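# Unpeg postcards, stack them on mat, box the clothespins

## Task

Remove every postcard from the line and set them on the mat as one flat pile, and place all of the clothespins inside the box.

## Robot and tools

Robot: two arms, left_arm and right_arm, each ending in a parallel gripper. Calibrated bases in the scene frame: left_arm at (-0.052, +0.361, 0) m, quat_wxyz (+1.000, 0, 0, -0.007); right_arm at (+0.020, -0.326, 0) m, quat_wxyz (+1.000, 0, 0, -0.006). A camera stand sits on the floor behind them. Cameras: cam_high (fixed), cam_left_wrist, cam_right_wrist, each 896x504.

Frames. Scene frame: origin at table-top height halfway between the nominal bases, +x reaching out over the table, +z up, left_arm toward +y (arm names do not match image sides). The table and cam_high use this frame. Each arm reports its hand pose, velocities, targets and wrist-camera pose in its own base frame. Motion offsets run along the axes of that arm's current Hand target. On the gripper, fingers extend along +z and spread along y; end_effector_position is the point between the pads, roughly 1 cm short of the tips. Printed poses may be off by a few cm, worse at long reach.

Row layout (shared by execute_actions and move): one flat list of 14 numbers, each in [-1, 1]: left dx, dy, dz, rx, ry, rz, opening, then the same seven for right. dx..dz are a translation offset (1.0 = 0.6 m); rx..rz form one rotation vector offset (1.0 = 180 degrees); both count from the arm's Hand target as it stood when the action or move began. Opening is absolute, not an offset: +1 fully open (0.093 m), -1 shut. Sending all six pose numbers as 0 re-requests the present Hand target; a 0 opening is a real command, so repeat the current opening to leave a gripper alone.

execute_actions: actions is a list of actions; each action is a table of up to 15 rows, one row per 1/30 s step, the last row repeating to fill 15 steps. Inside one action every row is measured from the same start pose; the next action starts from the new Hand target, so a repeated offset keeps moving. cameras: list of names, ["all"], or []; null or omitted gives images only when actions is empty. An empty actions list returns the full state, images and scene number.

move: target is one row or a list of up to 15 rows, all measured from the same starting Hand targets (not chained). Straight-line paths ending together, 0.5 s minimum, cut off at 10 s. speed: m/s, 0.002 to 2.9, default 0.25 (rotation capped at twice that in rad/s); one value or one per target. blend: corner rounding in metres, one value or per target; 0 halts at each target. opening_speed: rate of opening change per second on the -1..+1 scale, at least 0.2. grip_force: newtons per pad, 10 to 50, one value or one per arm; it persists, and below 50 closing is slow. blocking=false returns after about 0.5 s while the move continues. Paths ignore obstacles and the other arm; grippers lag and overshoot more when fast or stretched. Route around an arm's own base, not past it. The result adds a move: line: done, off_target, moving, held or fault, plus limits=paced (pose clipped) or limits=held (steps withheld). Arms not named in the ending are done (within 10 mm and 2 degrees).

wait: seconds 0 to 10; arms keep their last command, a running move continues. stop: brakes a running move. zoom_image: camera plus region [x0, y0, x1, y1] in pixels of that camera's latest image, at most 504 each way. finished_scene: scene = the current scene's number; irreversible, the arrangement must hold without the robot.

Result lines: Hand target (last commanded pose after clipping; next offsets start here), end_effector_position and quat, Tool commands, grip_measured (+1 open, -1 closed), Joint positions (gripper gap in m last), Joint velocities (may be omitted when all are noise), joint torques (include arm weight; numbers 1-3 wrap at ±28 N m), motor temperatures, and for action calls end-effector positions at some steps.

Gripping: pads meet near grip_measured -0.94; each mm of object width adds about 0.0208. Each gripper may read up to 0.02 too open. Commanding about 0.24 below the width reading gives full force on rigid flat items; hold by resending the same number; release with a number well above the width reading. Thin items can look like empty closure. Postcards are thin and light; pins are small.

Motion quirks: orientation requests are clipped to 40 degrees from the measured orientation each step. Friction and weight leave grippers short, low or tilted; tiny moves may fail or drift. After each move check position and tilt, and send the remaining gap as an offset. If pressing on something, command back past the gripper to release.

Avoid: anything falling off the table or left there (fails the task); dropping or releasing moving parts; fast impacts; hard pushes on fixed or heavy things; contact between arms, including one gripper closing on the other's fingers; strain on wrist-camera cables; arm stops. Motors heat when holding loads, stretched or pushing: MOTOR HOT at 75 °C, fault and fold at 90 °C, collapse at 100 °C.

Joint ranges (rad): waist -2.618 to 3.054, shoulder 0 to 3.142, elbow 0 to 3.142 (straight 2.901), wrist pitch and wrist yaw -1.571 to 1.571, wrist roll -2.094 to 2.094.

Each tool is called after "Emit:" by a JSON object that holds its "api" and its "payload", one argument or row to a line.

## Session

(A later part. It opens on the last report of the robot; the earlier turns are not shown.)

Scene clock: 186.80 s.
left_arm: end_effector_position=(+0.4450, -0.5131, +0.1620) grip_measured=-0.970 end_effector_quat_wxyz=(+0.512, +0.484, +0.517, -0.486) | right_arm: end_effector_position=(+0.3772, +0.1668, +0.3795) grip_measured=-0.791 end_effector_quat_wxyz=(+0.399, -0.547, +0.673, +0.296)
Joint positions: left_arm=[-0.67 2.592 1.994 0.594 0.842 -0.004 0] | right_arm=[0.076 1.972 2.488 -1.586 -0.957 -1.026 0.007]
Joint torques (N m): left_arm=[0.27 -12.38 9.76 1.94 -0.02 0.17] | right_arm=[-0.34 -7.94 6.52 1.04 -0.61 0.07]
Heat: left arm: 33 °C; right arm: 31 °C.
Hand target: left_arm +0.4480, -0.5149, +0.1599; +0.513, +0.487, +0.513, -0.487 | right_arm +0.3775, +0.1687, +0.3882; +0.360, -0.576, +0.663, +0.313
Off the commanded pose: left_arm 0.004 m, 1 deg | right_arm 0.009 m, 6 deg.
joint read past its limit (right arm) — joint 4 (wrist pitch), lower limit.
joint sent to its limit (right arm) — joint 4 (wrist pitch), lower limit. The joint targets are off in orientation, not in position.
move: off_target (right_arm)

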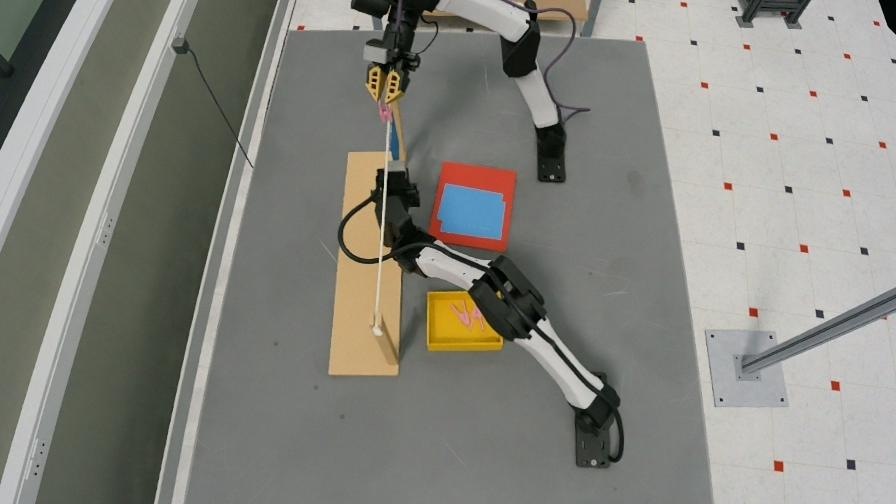

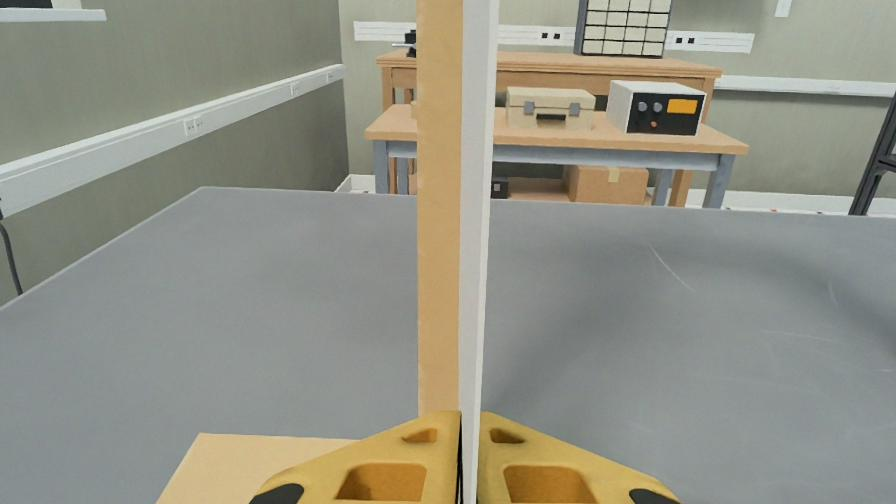

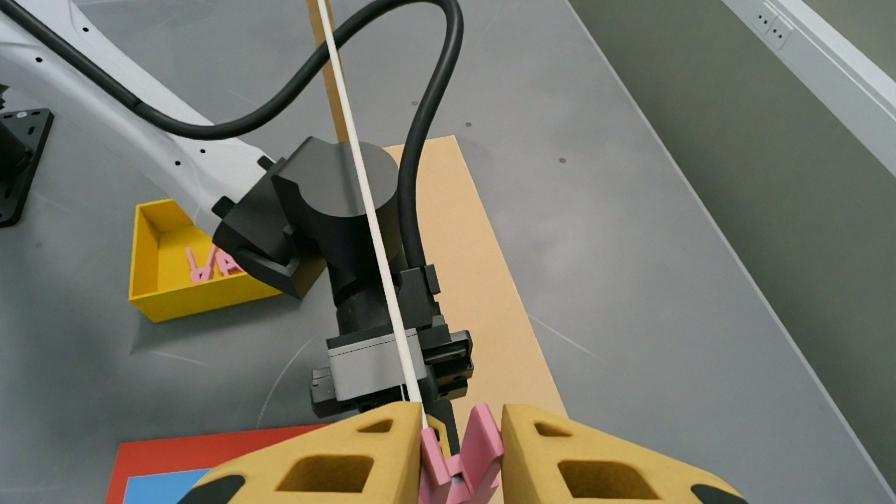

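Emit:
{"api": "zoom_image", "payload": {
  "camera": "cam_high",
  "region": [410, 150, 540, 250]
}}

Scaled by 3.877 from the camera's 896x504 image, which has a finer 1280x720 frame.

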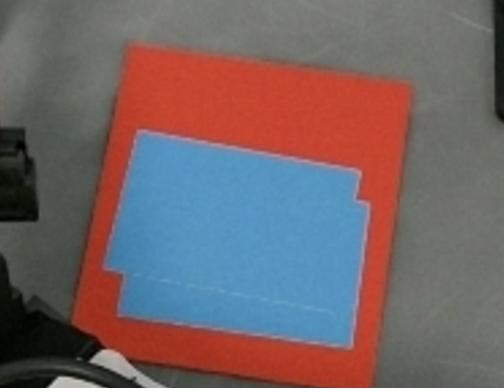

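Emit:
{"api": "move", "payload": {
  "target": [
    [0.05,-0.0823,-0.021,0,0,0,-1,0,0,0,0,0,0,-1],
    [0,-0.239,-0.1543,-0.02,0.05,-0.18,-1,0,0,0,0,0,0,-1],
    [0,-0.3397,-0.1428,-0.0611,0.1459,-0.4803,-1,0,0,0,0,0,0,-1],
    [0.175,-0.3493,-0.085,-0.0611,0.1459,-0.4803,-1,0,0,0,0,0,0,-1]
  ],
  "speed": [0.12,0.25,0.3,0.12],
  "blend": [0.01,0.03,0.03,0],
  "cameras": ["all"]
}}

Scene clock: 193.63 s.
left_arm: end_effector_position=(+0.2352, -0.4740, +0.0599) grip_measured=-0.970 end_effector_quat_wxyz=(-0.040, +0.053, +0.837, -0.544) | right_arm: end_effector_position=(+0.3772, +0.1668, +0.3795) grip_measured=-0.792 end_effector_quat_wxyz=(+0.399, -0.547, +0.673, +0.297)
Joint positions: left_arm=[-0.898 2.134 1.162 0.402 0.722 -1.18 0] | right_arm=[0.076 1.972 2.488 -1.586 -0.957 -1.025 0.007]
Joint torques (N m): left_arm=[-0.25 -9.61 5.38 2.28 -0.04 0.12] | right_arm=[-0.03 -8.08 6.48 1.09 -0.59 0.09]
Heat: left arm: 33 °C; right arm: 30 °C.
Hand target: left_arm +0.2361, -0.4749, +0.0550; -0.034, +0.050, +0.837, -0.544 | right_arm +0.3775, +0.1687, +0.3882; +0.360, -0.576, +0.663, +0.313
Off the commanded pose: left_arm 0.005 m, 1 deg | right_arm 0.009 m, 6 deg.
joint read past its limit (right arm) — joint 4 (wrist pitch), lower limit.
joint sent to its limit (right arm) — joint 4 (wrist pitch), lower limit. The joint targets are off in orientation, not in position.
move: off_target (right_arm)

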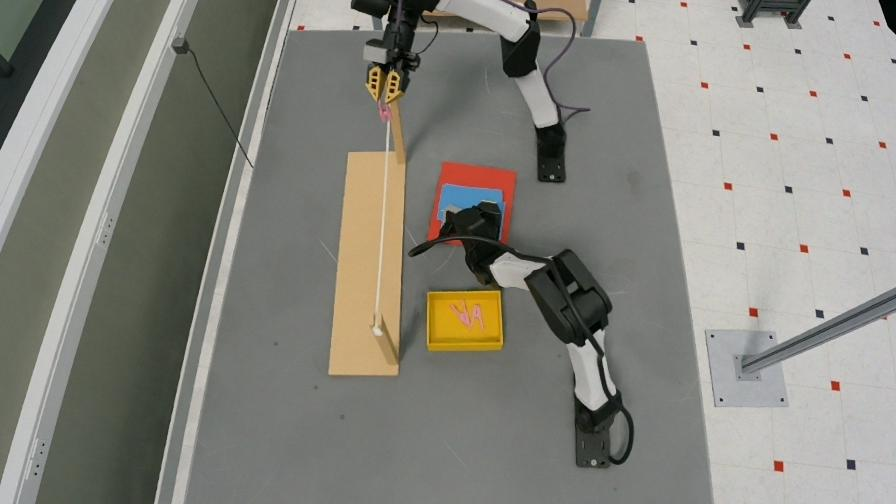

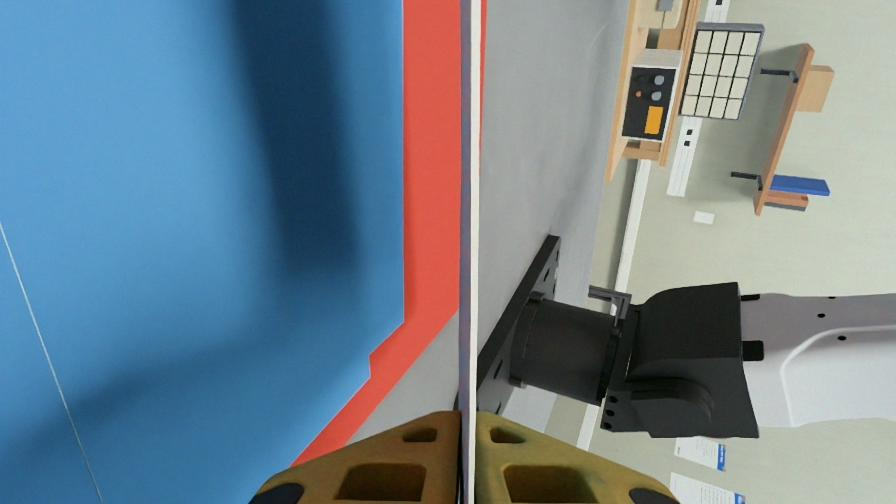

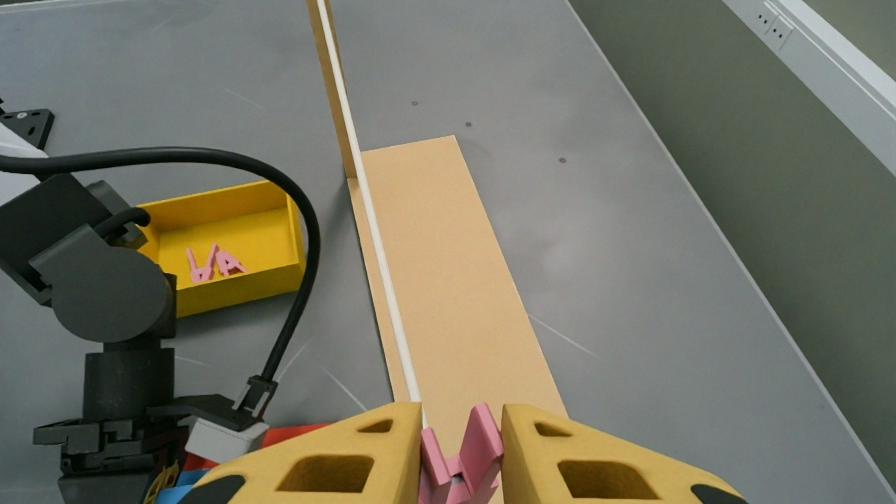

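Emit:
{"api": "zoom_image", "payload": {
  "camera": "cam_high",
  "region": [410, 150, 540, 250]
}}

Scaled by 3.877 from the camera's 896x504 image, which has a finer 1280x720 frame.

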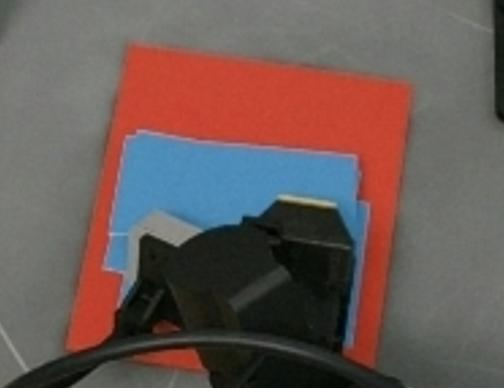

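Emit:
{"api": "move", "payload": {
  "target": [
    [0,0.035,0.0156,0,0,0,-1,0,0,0,0,0,0,-1],
    [0,0.035,0.0156,0,0,0,-0.45,0,0,0,0,0,0,-1],
    [0,0.035,-0.0844,0,0,0,-0.45,0,0,0,0,0,0,-1],
    [0,-0.1304,-0.18,0,0,0,-0.2,0,0,0,0,0,0,-1]
  ],
  "speed": [0.08,0.05,0.06,0.25],
  "opening_speed": 0.8,
  "blend": [0,0,0.01,0],
  "cameras": ["cam_high","cam_left_wrist"]
}}

Scene clock: 198.93 s.
left_arm: end_effector_position=(+0.2412, -0.4068, +0.1548) grip_measured=-0.203 end_effector_quat_wxyz=(-0.043, +0.039, +0.843, -0.534) | right_arm: end_effector_position=(+0.3772, +0.1668, +0.3795) grip_measured=-0.792 end_effector_quat_wxyz=(+0.399, -0.547, +0.673, +0.297)
Joint positions: left_arm=[-0.776 1.781 1.134 -0.015 0.805 -1.093 0.035] | right_arm=[0.076 1.972 2.488 -1.586 -0.957 -1.025 0.007]
Joint torques (N m): left_arm=[0.54 -9.87 9.05 1.72 0.24 0.26] | right_arm=[-0.05 -8.06 6.53 1.04 -0.58 0.11]
Heat: left arm: 33 °C; right arm: 30 °C.
Hand target: left_arm +0.2444, -0.4084, +0.1703; -0.034, +0.050, +0.837, -0.544 | right_arm +0.3775, +0.1687, +0.3882; +0.360, -0.576, +0.663, +0.313
Off the commanded pose: left_arm 0.016 m, 2 deg | right_arm 0.009 m, 6 deg.
joint read past its limit (right arm) — joint 4 (wrist pitch), lower limit.
joint sent to its limit (right arm) — joint 4 (wrist pitch), lower limit. The joint targets are off in orientation, not in position.
move: off_target (left_arm, right_arm); target 4's new opening was sent with left_arm's hand 0.016 m and 2 deg from that target
Images, in order (width x height): cam_high 896x504, cam_left_wrist 896x504.

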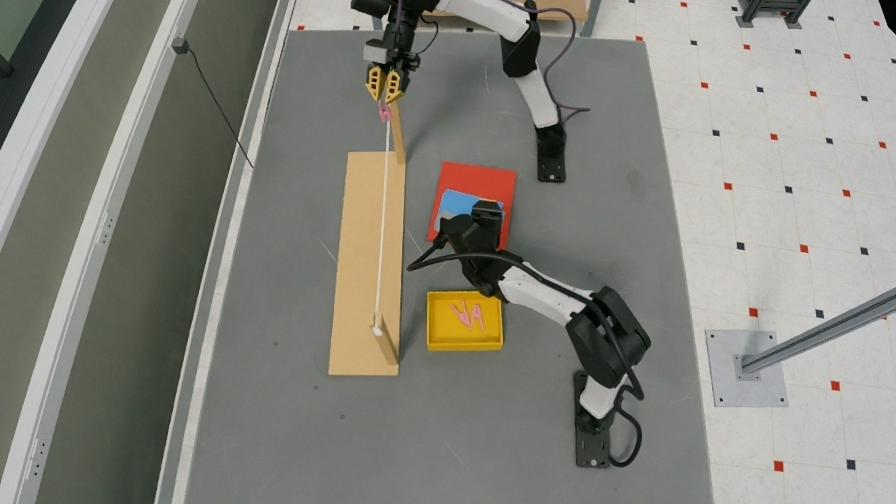

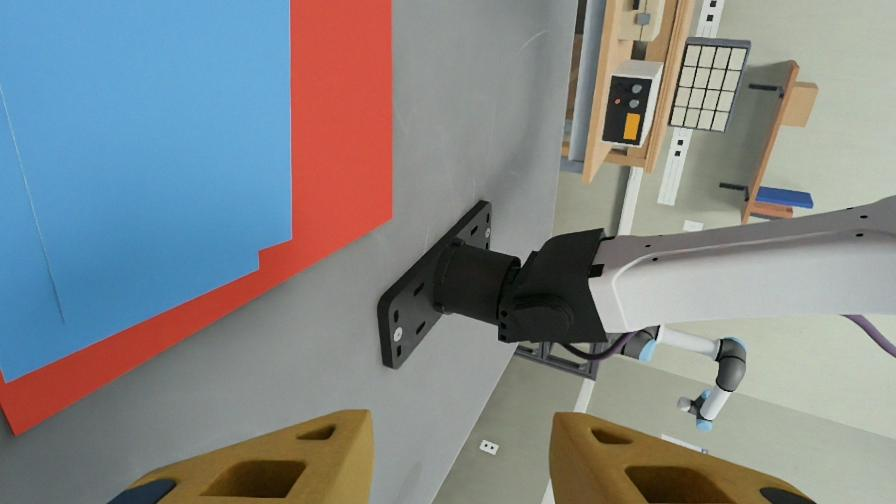

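Emit:
{"api": "move", "payload": {
  "target": [
    [0.0057,-0.0145,-0.296,-0.009,-0.11,0.225,0.5,0.0095,0.168,0.0402,0.012,0.033,0.01,-1],
    [0.0088,0.0875,-0.5662,-0.0176,-0.2191,0.4504,0.5,0.047,0.3137,0.4408,0.0296,0.0832,0.0252,-1],
    [0.0088,0.0875,-0.5662,-0.0176,-0.2191,0.4504,0.5,0.1053,0.3313,0.6258,0.0296,0.0832,0.0252,-1],
    [0.0088,0.0875,-0.5662,-0.0176,-0.2191,0.4504,0.5,0.2102,0.3313,0.6938,0.0296,0.0832,0.0252,-1]
  ],
  "speed": [0.3,0.3,0.2,0.12],
  "blend": [0.02,0.03,0.02,0],
  "cameras": ["all"]
}}

Scene clock: 204.40 s.
left_arm: end_effector_position=(+0.2792, -0.0793, +0.2619) grip_measured=+0.497 end_effector_quat_wxyz=(+0.576, +0.395, +0.592, -0.403) | right_arm: end_effector_position=(+0.2206, +0.4808, +0.0735) grip_measured=-0.794 end_effector_quat_wxyz=(+0.300, -0.570, +0.730, +0.230)
Joint positions: left_arm=[0.342 1.18 0.68 0.101 1.539 0.377 0.069] | right_arm=[1.091 2.013 1.343 -0.138 -0.158 -0.172 0.007]
Joint torques (N m): left_arm=[0.44 -2.77 6.19 1.77 0.24 0.26] | right_arm=[-0.12 -8.7 4.19 1.5 0.1 0.08]
Heat: left arm: 33 °C; right arm: 30 °C.
Hand target: left_arm +0.2793, -0.0784, +0.2601; +0.583, +0.400, +0.583, -0.400 | right_arm +0.2194, +0.4743, +0.0560; +0.284, -0.568, +0.740, +0.219
Off the commanded pose: left_arm 0.002 m, 1 deg | right_arm 0.019 m, 3 deg.
move: off_target (right_arm)

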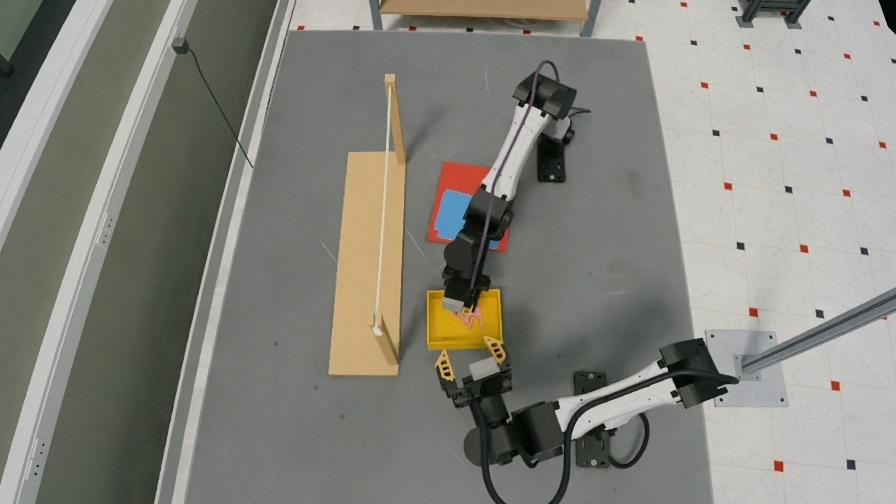

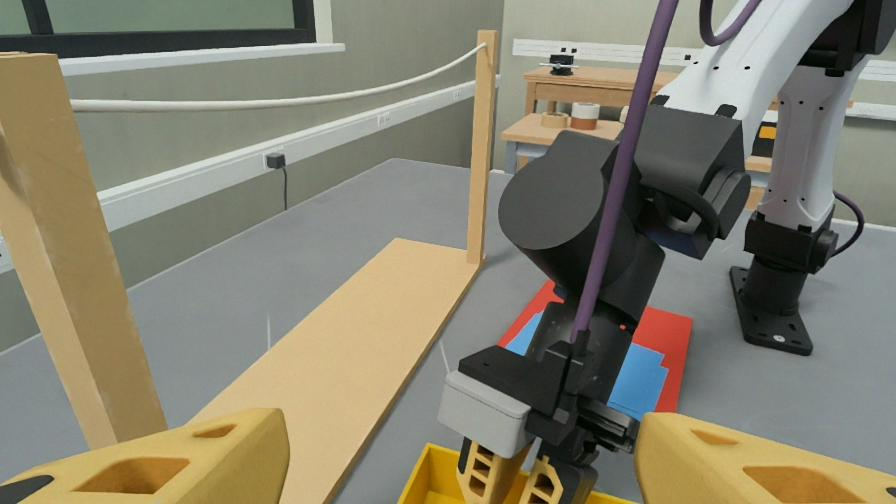

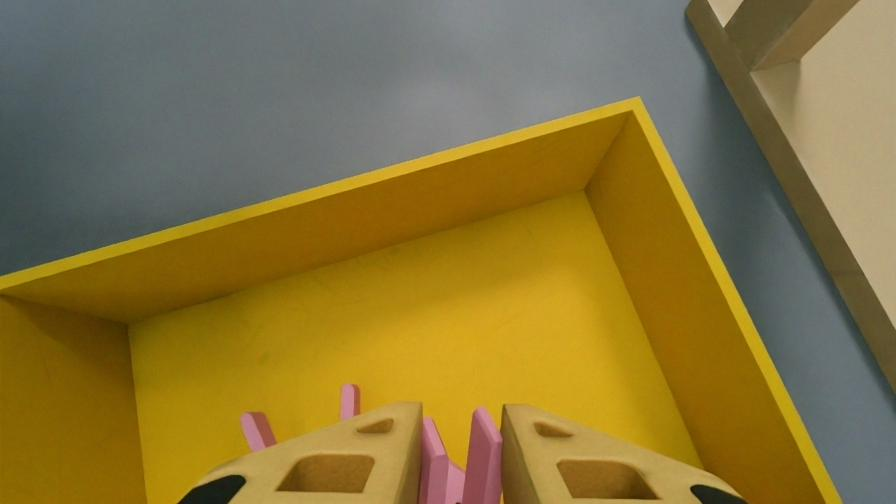

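Emit:
{"api": "move", "payload": {
  "target": [
    [0,0,0,0,0,0,0.5,0,0,0,0,0,0,0],
    [0,0,0,0,0,0,0.5,-0.1604,0,-0.1038,0,0,0,0]
  ],
  "speed": [0.1,0.2],
  "opening_speed": 1.5,
  "cameras": ["all"]
}}

Scene clock: 207.00 s.
left_arm: end_effector_position=(+0.2792, -0.0793, +0.2619) grip_measured=+0.497 end_effector_quat_wxyz=(+0.576, +0.395, +0.592, -0.403) | right_arm: end_effector_position=(+0.2250, +0.4954, +0.1531) grip_measured=-0.001 end_effector_quat_wxyz=(+0.268, -0.575, +0.743, +0.212)
Joint positions: left_arm=[0.342 1.18 0.68 0.102 1.539 0.377 0.069] | right_arm=[1.1 2.04 1.762 -0.608 -0.145 -0.165 0.045]
Joint torques (N m): left_arm=[0.43 -2.76 6.16 1.77 0.24 0.25] | right_arm=[0.16 -10.93 8.77 1.48 0.02 0.06]
Heat: left arm: 32 °C; right arm: 30 °C.
Hand target: left_arm +0.2793, -0.0784, +0.2601; +0.583, +0.400, +0.583, -0.400 | right_arm +0.2272, +0.5030, +0.1669; +0.285, -0.568, +0.740, +0.219
Off the commanded pose: left_arm 0.002 m, 1 deg | right_arm 0.016 m, 2 deg.
move: off_target (right_arm)

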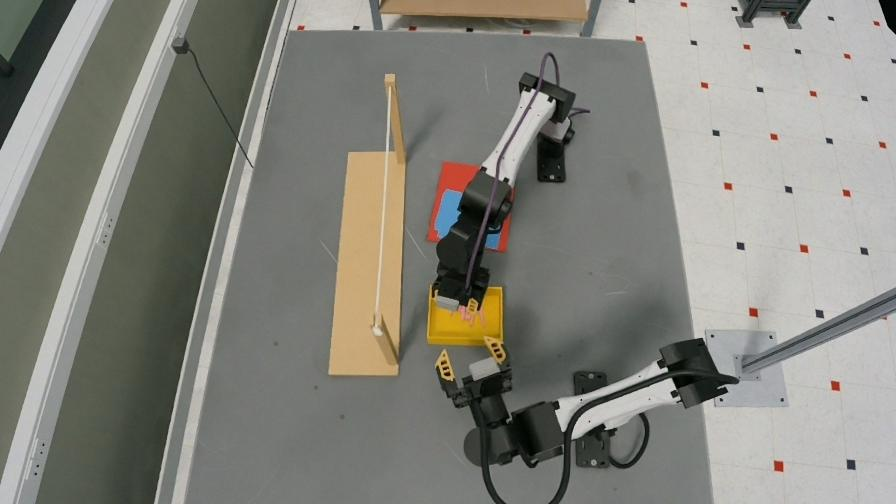

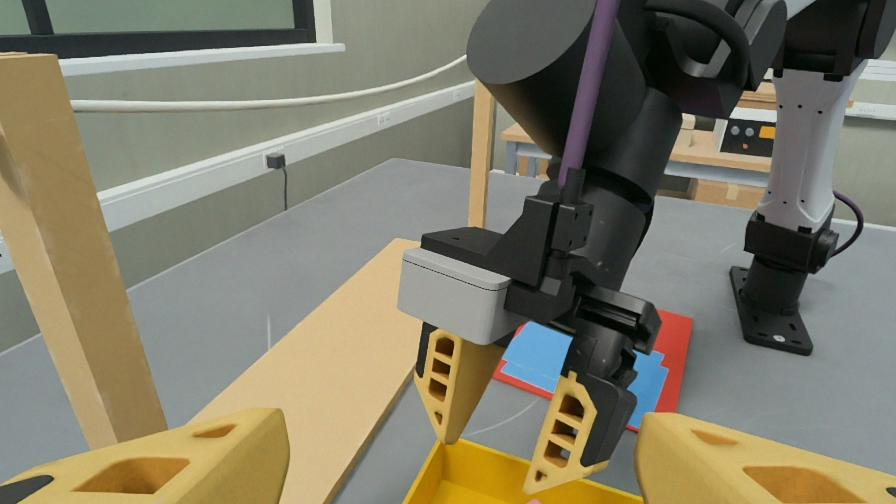

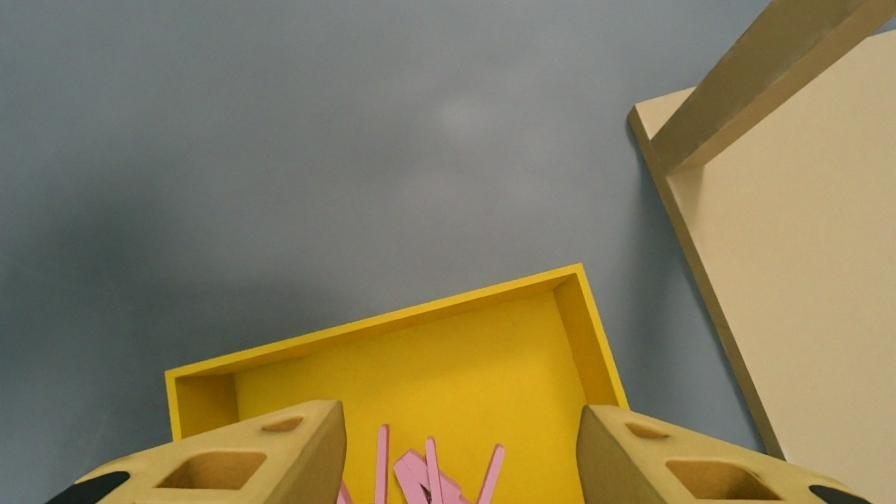

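Emit:
{"api": "move", "payload": {
  "target": [
    [0,0,0,0,0,0,0.5,0.0285,-0.075,-0.4525,0,0,0,0],
    [0,0,0,0,0,0,0.5,0.447,-0.3097,-0.7192,0.2794,0,0.3085,0]
  ],
  "speed": [0.3,0.35],
  "blend": [0.04,0],
  "cameras": ["all"]
}}

Emit:
{"api": "zoom_image", "payload": {
  "camera": "cam_high",
  "region": [410, 150, 540, 360]
}}

Scene clock: 210.83 s.
left_arm: end_effector_position=(+0.2792, -0.0793, +0.2619) grip_measured=+0.497 end_effector_quat_wxyz=(+0.576, +0.395, +0.592, -0.403) | right_arm: end_effector_position=(+0.2775, -0.0132, +0.3051) grip_measured=-0.001 end_effector_quat_wxyz=(+0.349, -0.011, +0.937, +0.004)
Joint positions: left_arm=[0.342 1.18 0.68 0.102 1.539 0.377 0.069] | right_arm=[-0.094 1.131 1.461 -1.191 -0.077 -0.09 0.045]
Joint torques (N m): left_arm=[0.44 -2.77 6.17 1.77 0.24 0.25] | right_arm=[-0.53 -2.71 4.78 1.68 0.15 0.11]
Heat: left arm: 32 °C; right arm: 30 °C.
Hand target: left_arm +0.2793, -0.0784, +0.2601; +0.583, +0.400, +0.583, -0.400 | right_arm +0.2807, -0.0166, +0.3075; +0.359, -0.001, +0.933, -0.001
Off the commanded pose: left_arm 0.002 m, 1 deg | right_arm 0.005 m, 2 deg.
move: done

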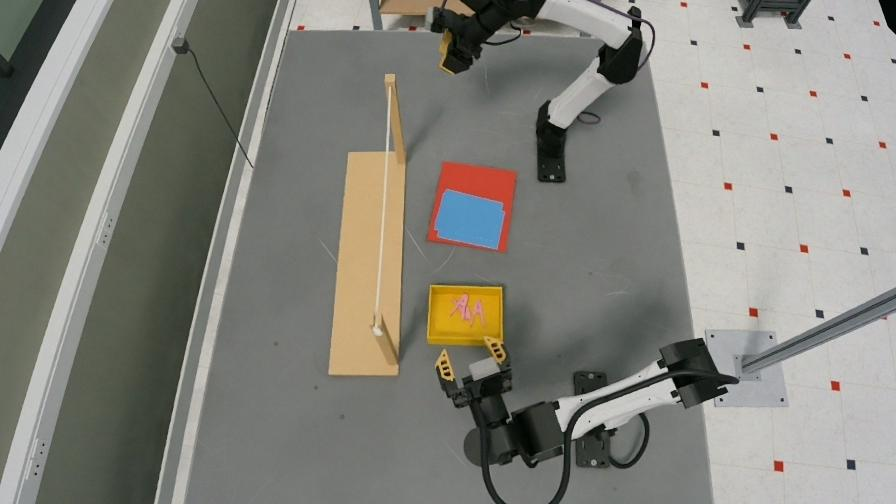

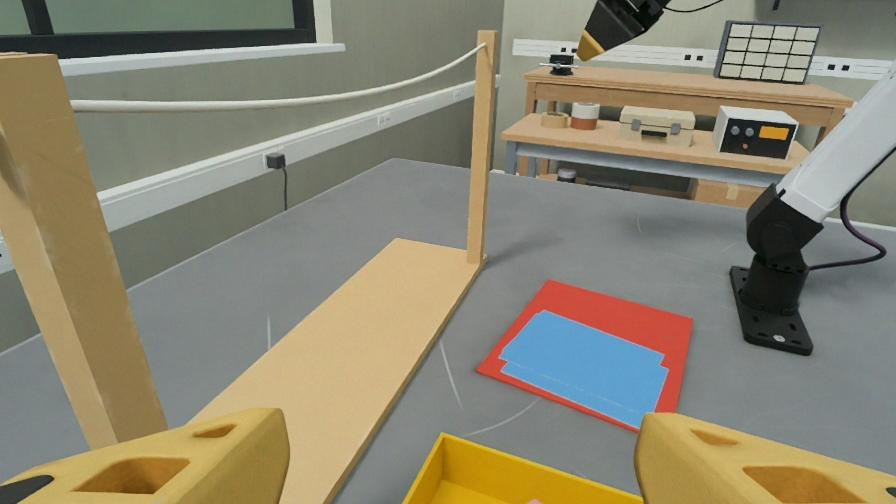

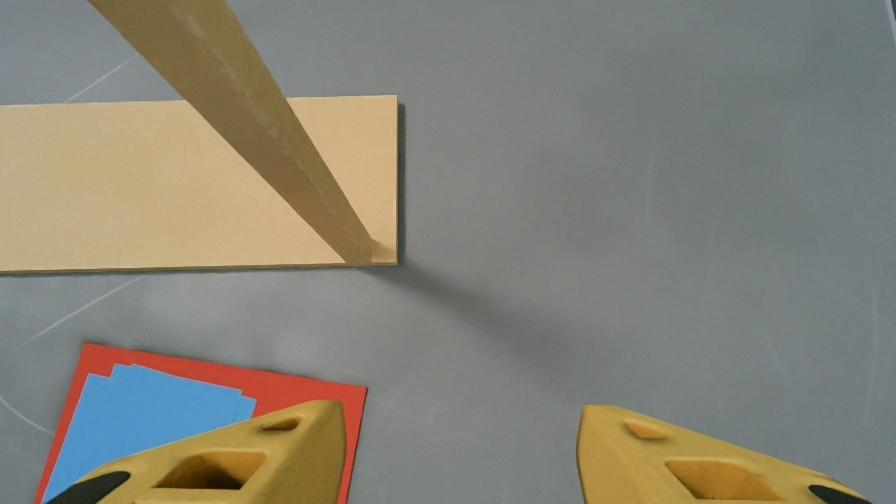

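Scaled by 2.400 from the camera's 896x504 image, which has a finer 1280x720 frame.

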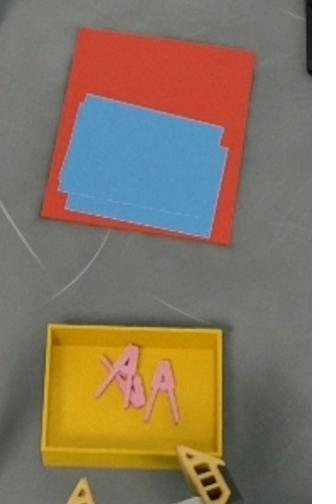

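Emit:
{"api": "zoom_image", "payload": {
  "camera": "cam_left_wrist",
  "region": [460, 260, 720, 450]
}}

Emit:
{"api": "zoom_image", "payload": {
  "camera": "cam_high",
  "region": [425, 155, 525, 255]
}}

Emit:
{"api": "zoom_image", "payload": {
  "camera": "cam_high",
  "region": [425, 280, 510, 350]
}}

Scaled by 1.938 from the camera's 896x504 image, which has a finer 1280x720 frame.

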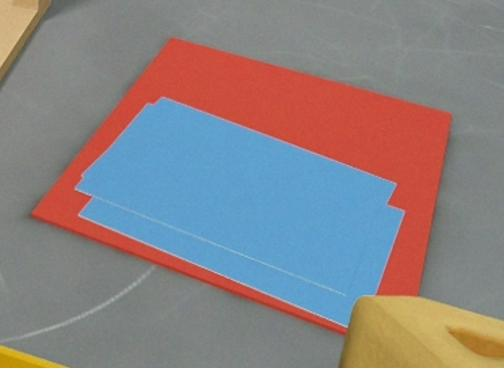

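Scaled by 5.040 from the camera's 896x504 image, which has a finer 1280x720 frame.

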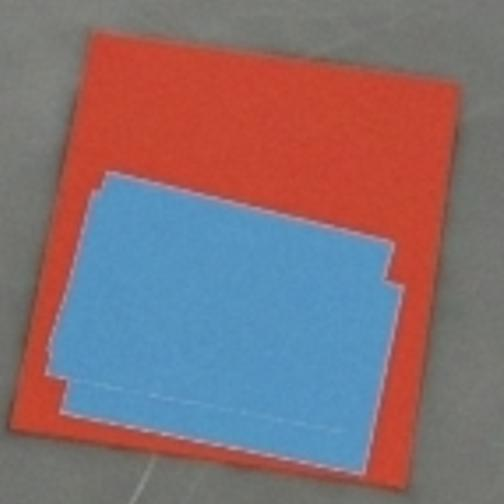

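Scaled by 5.929 from the camera's 896x504 image, which has a finer 1280x720 frame.

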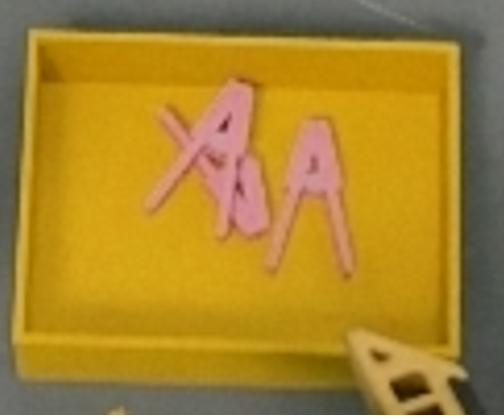

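Emit:
{"api": "finished_scene", "payload": {
  "scene": 1
}}

The scene is finished: the task was done.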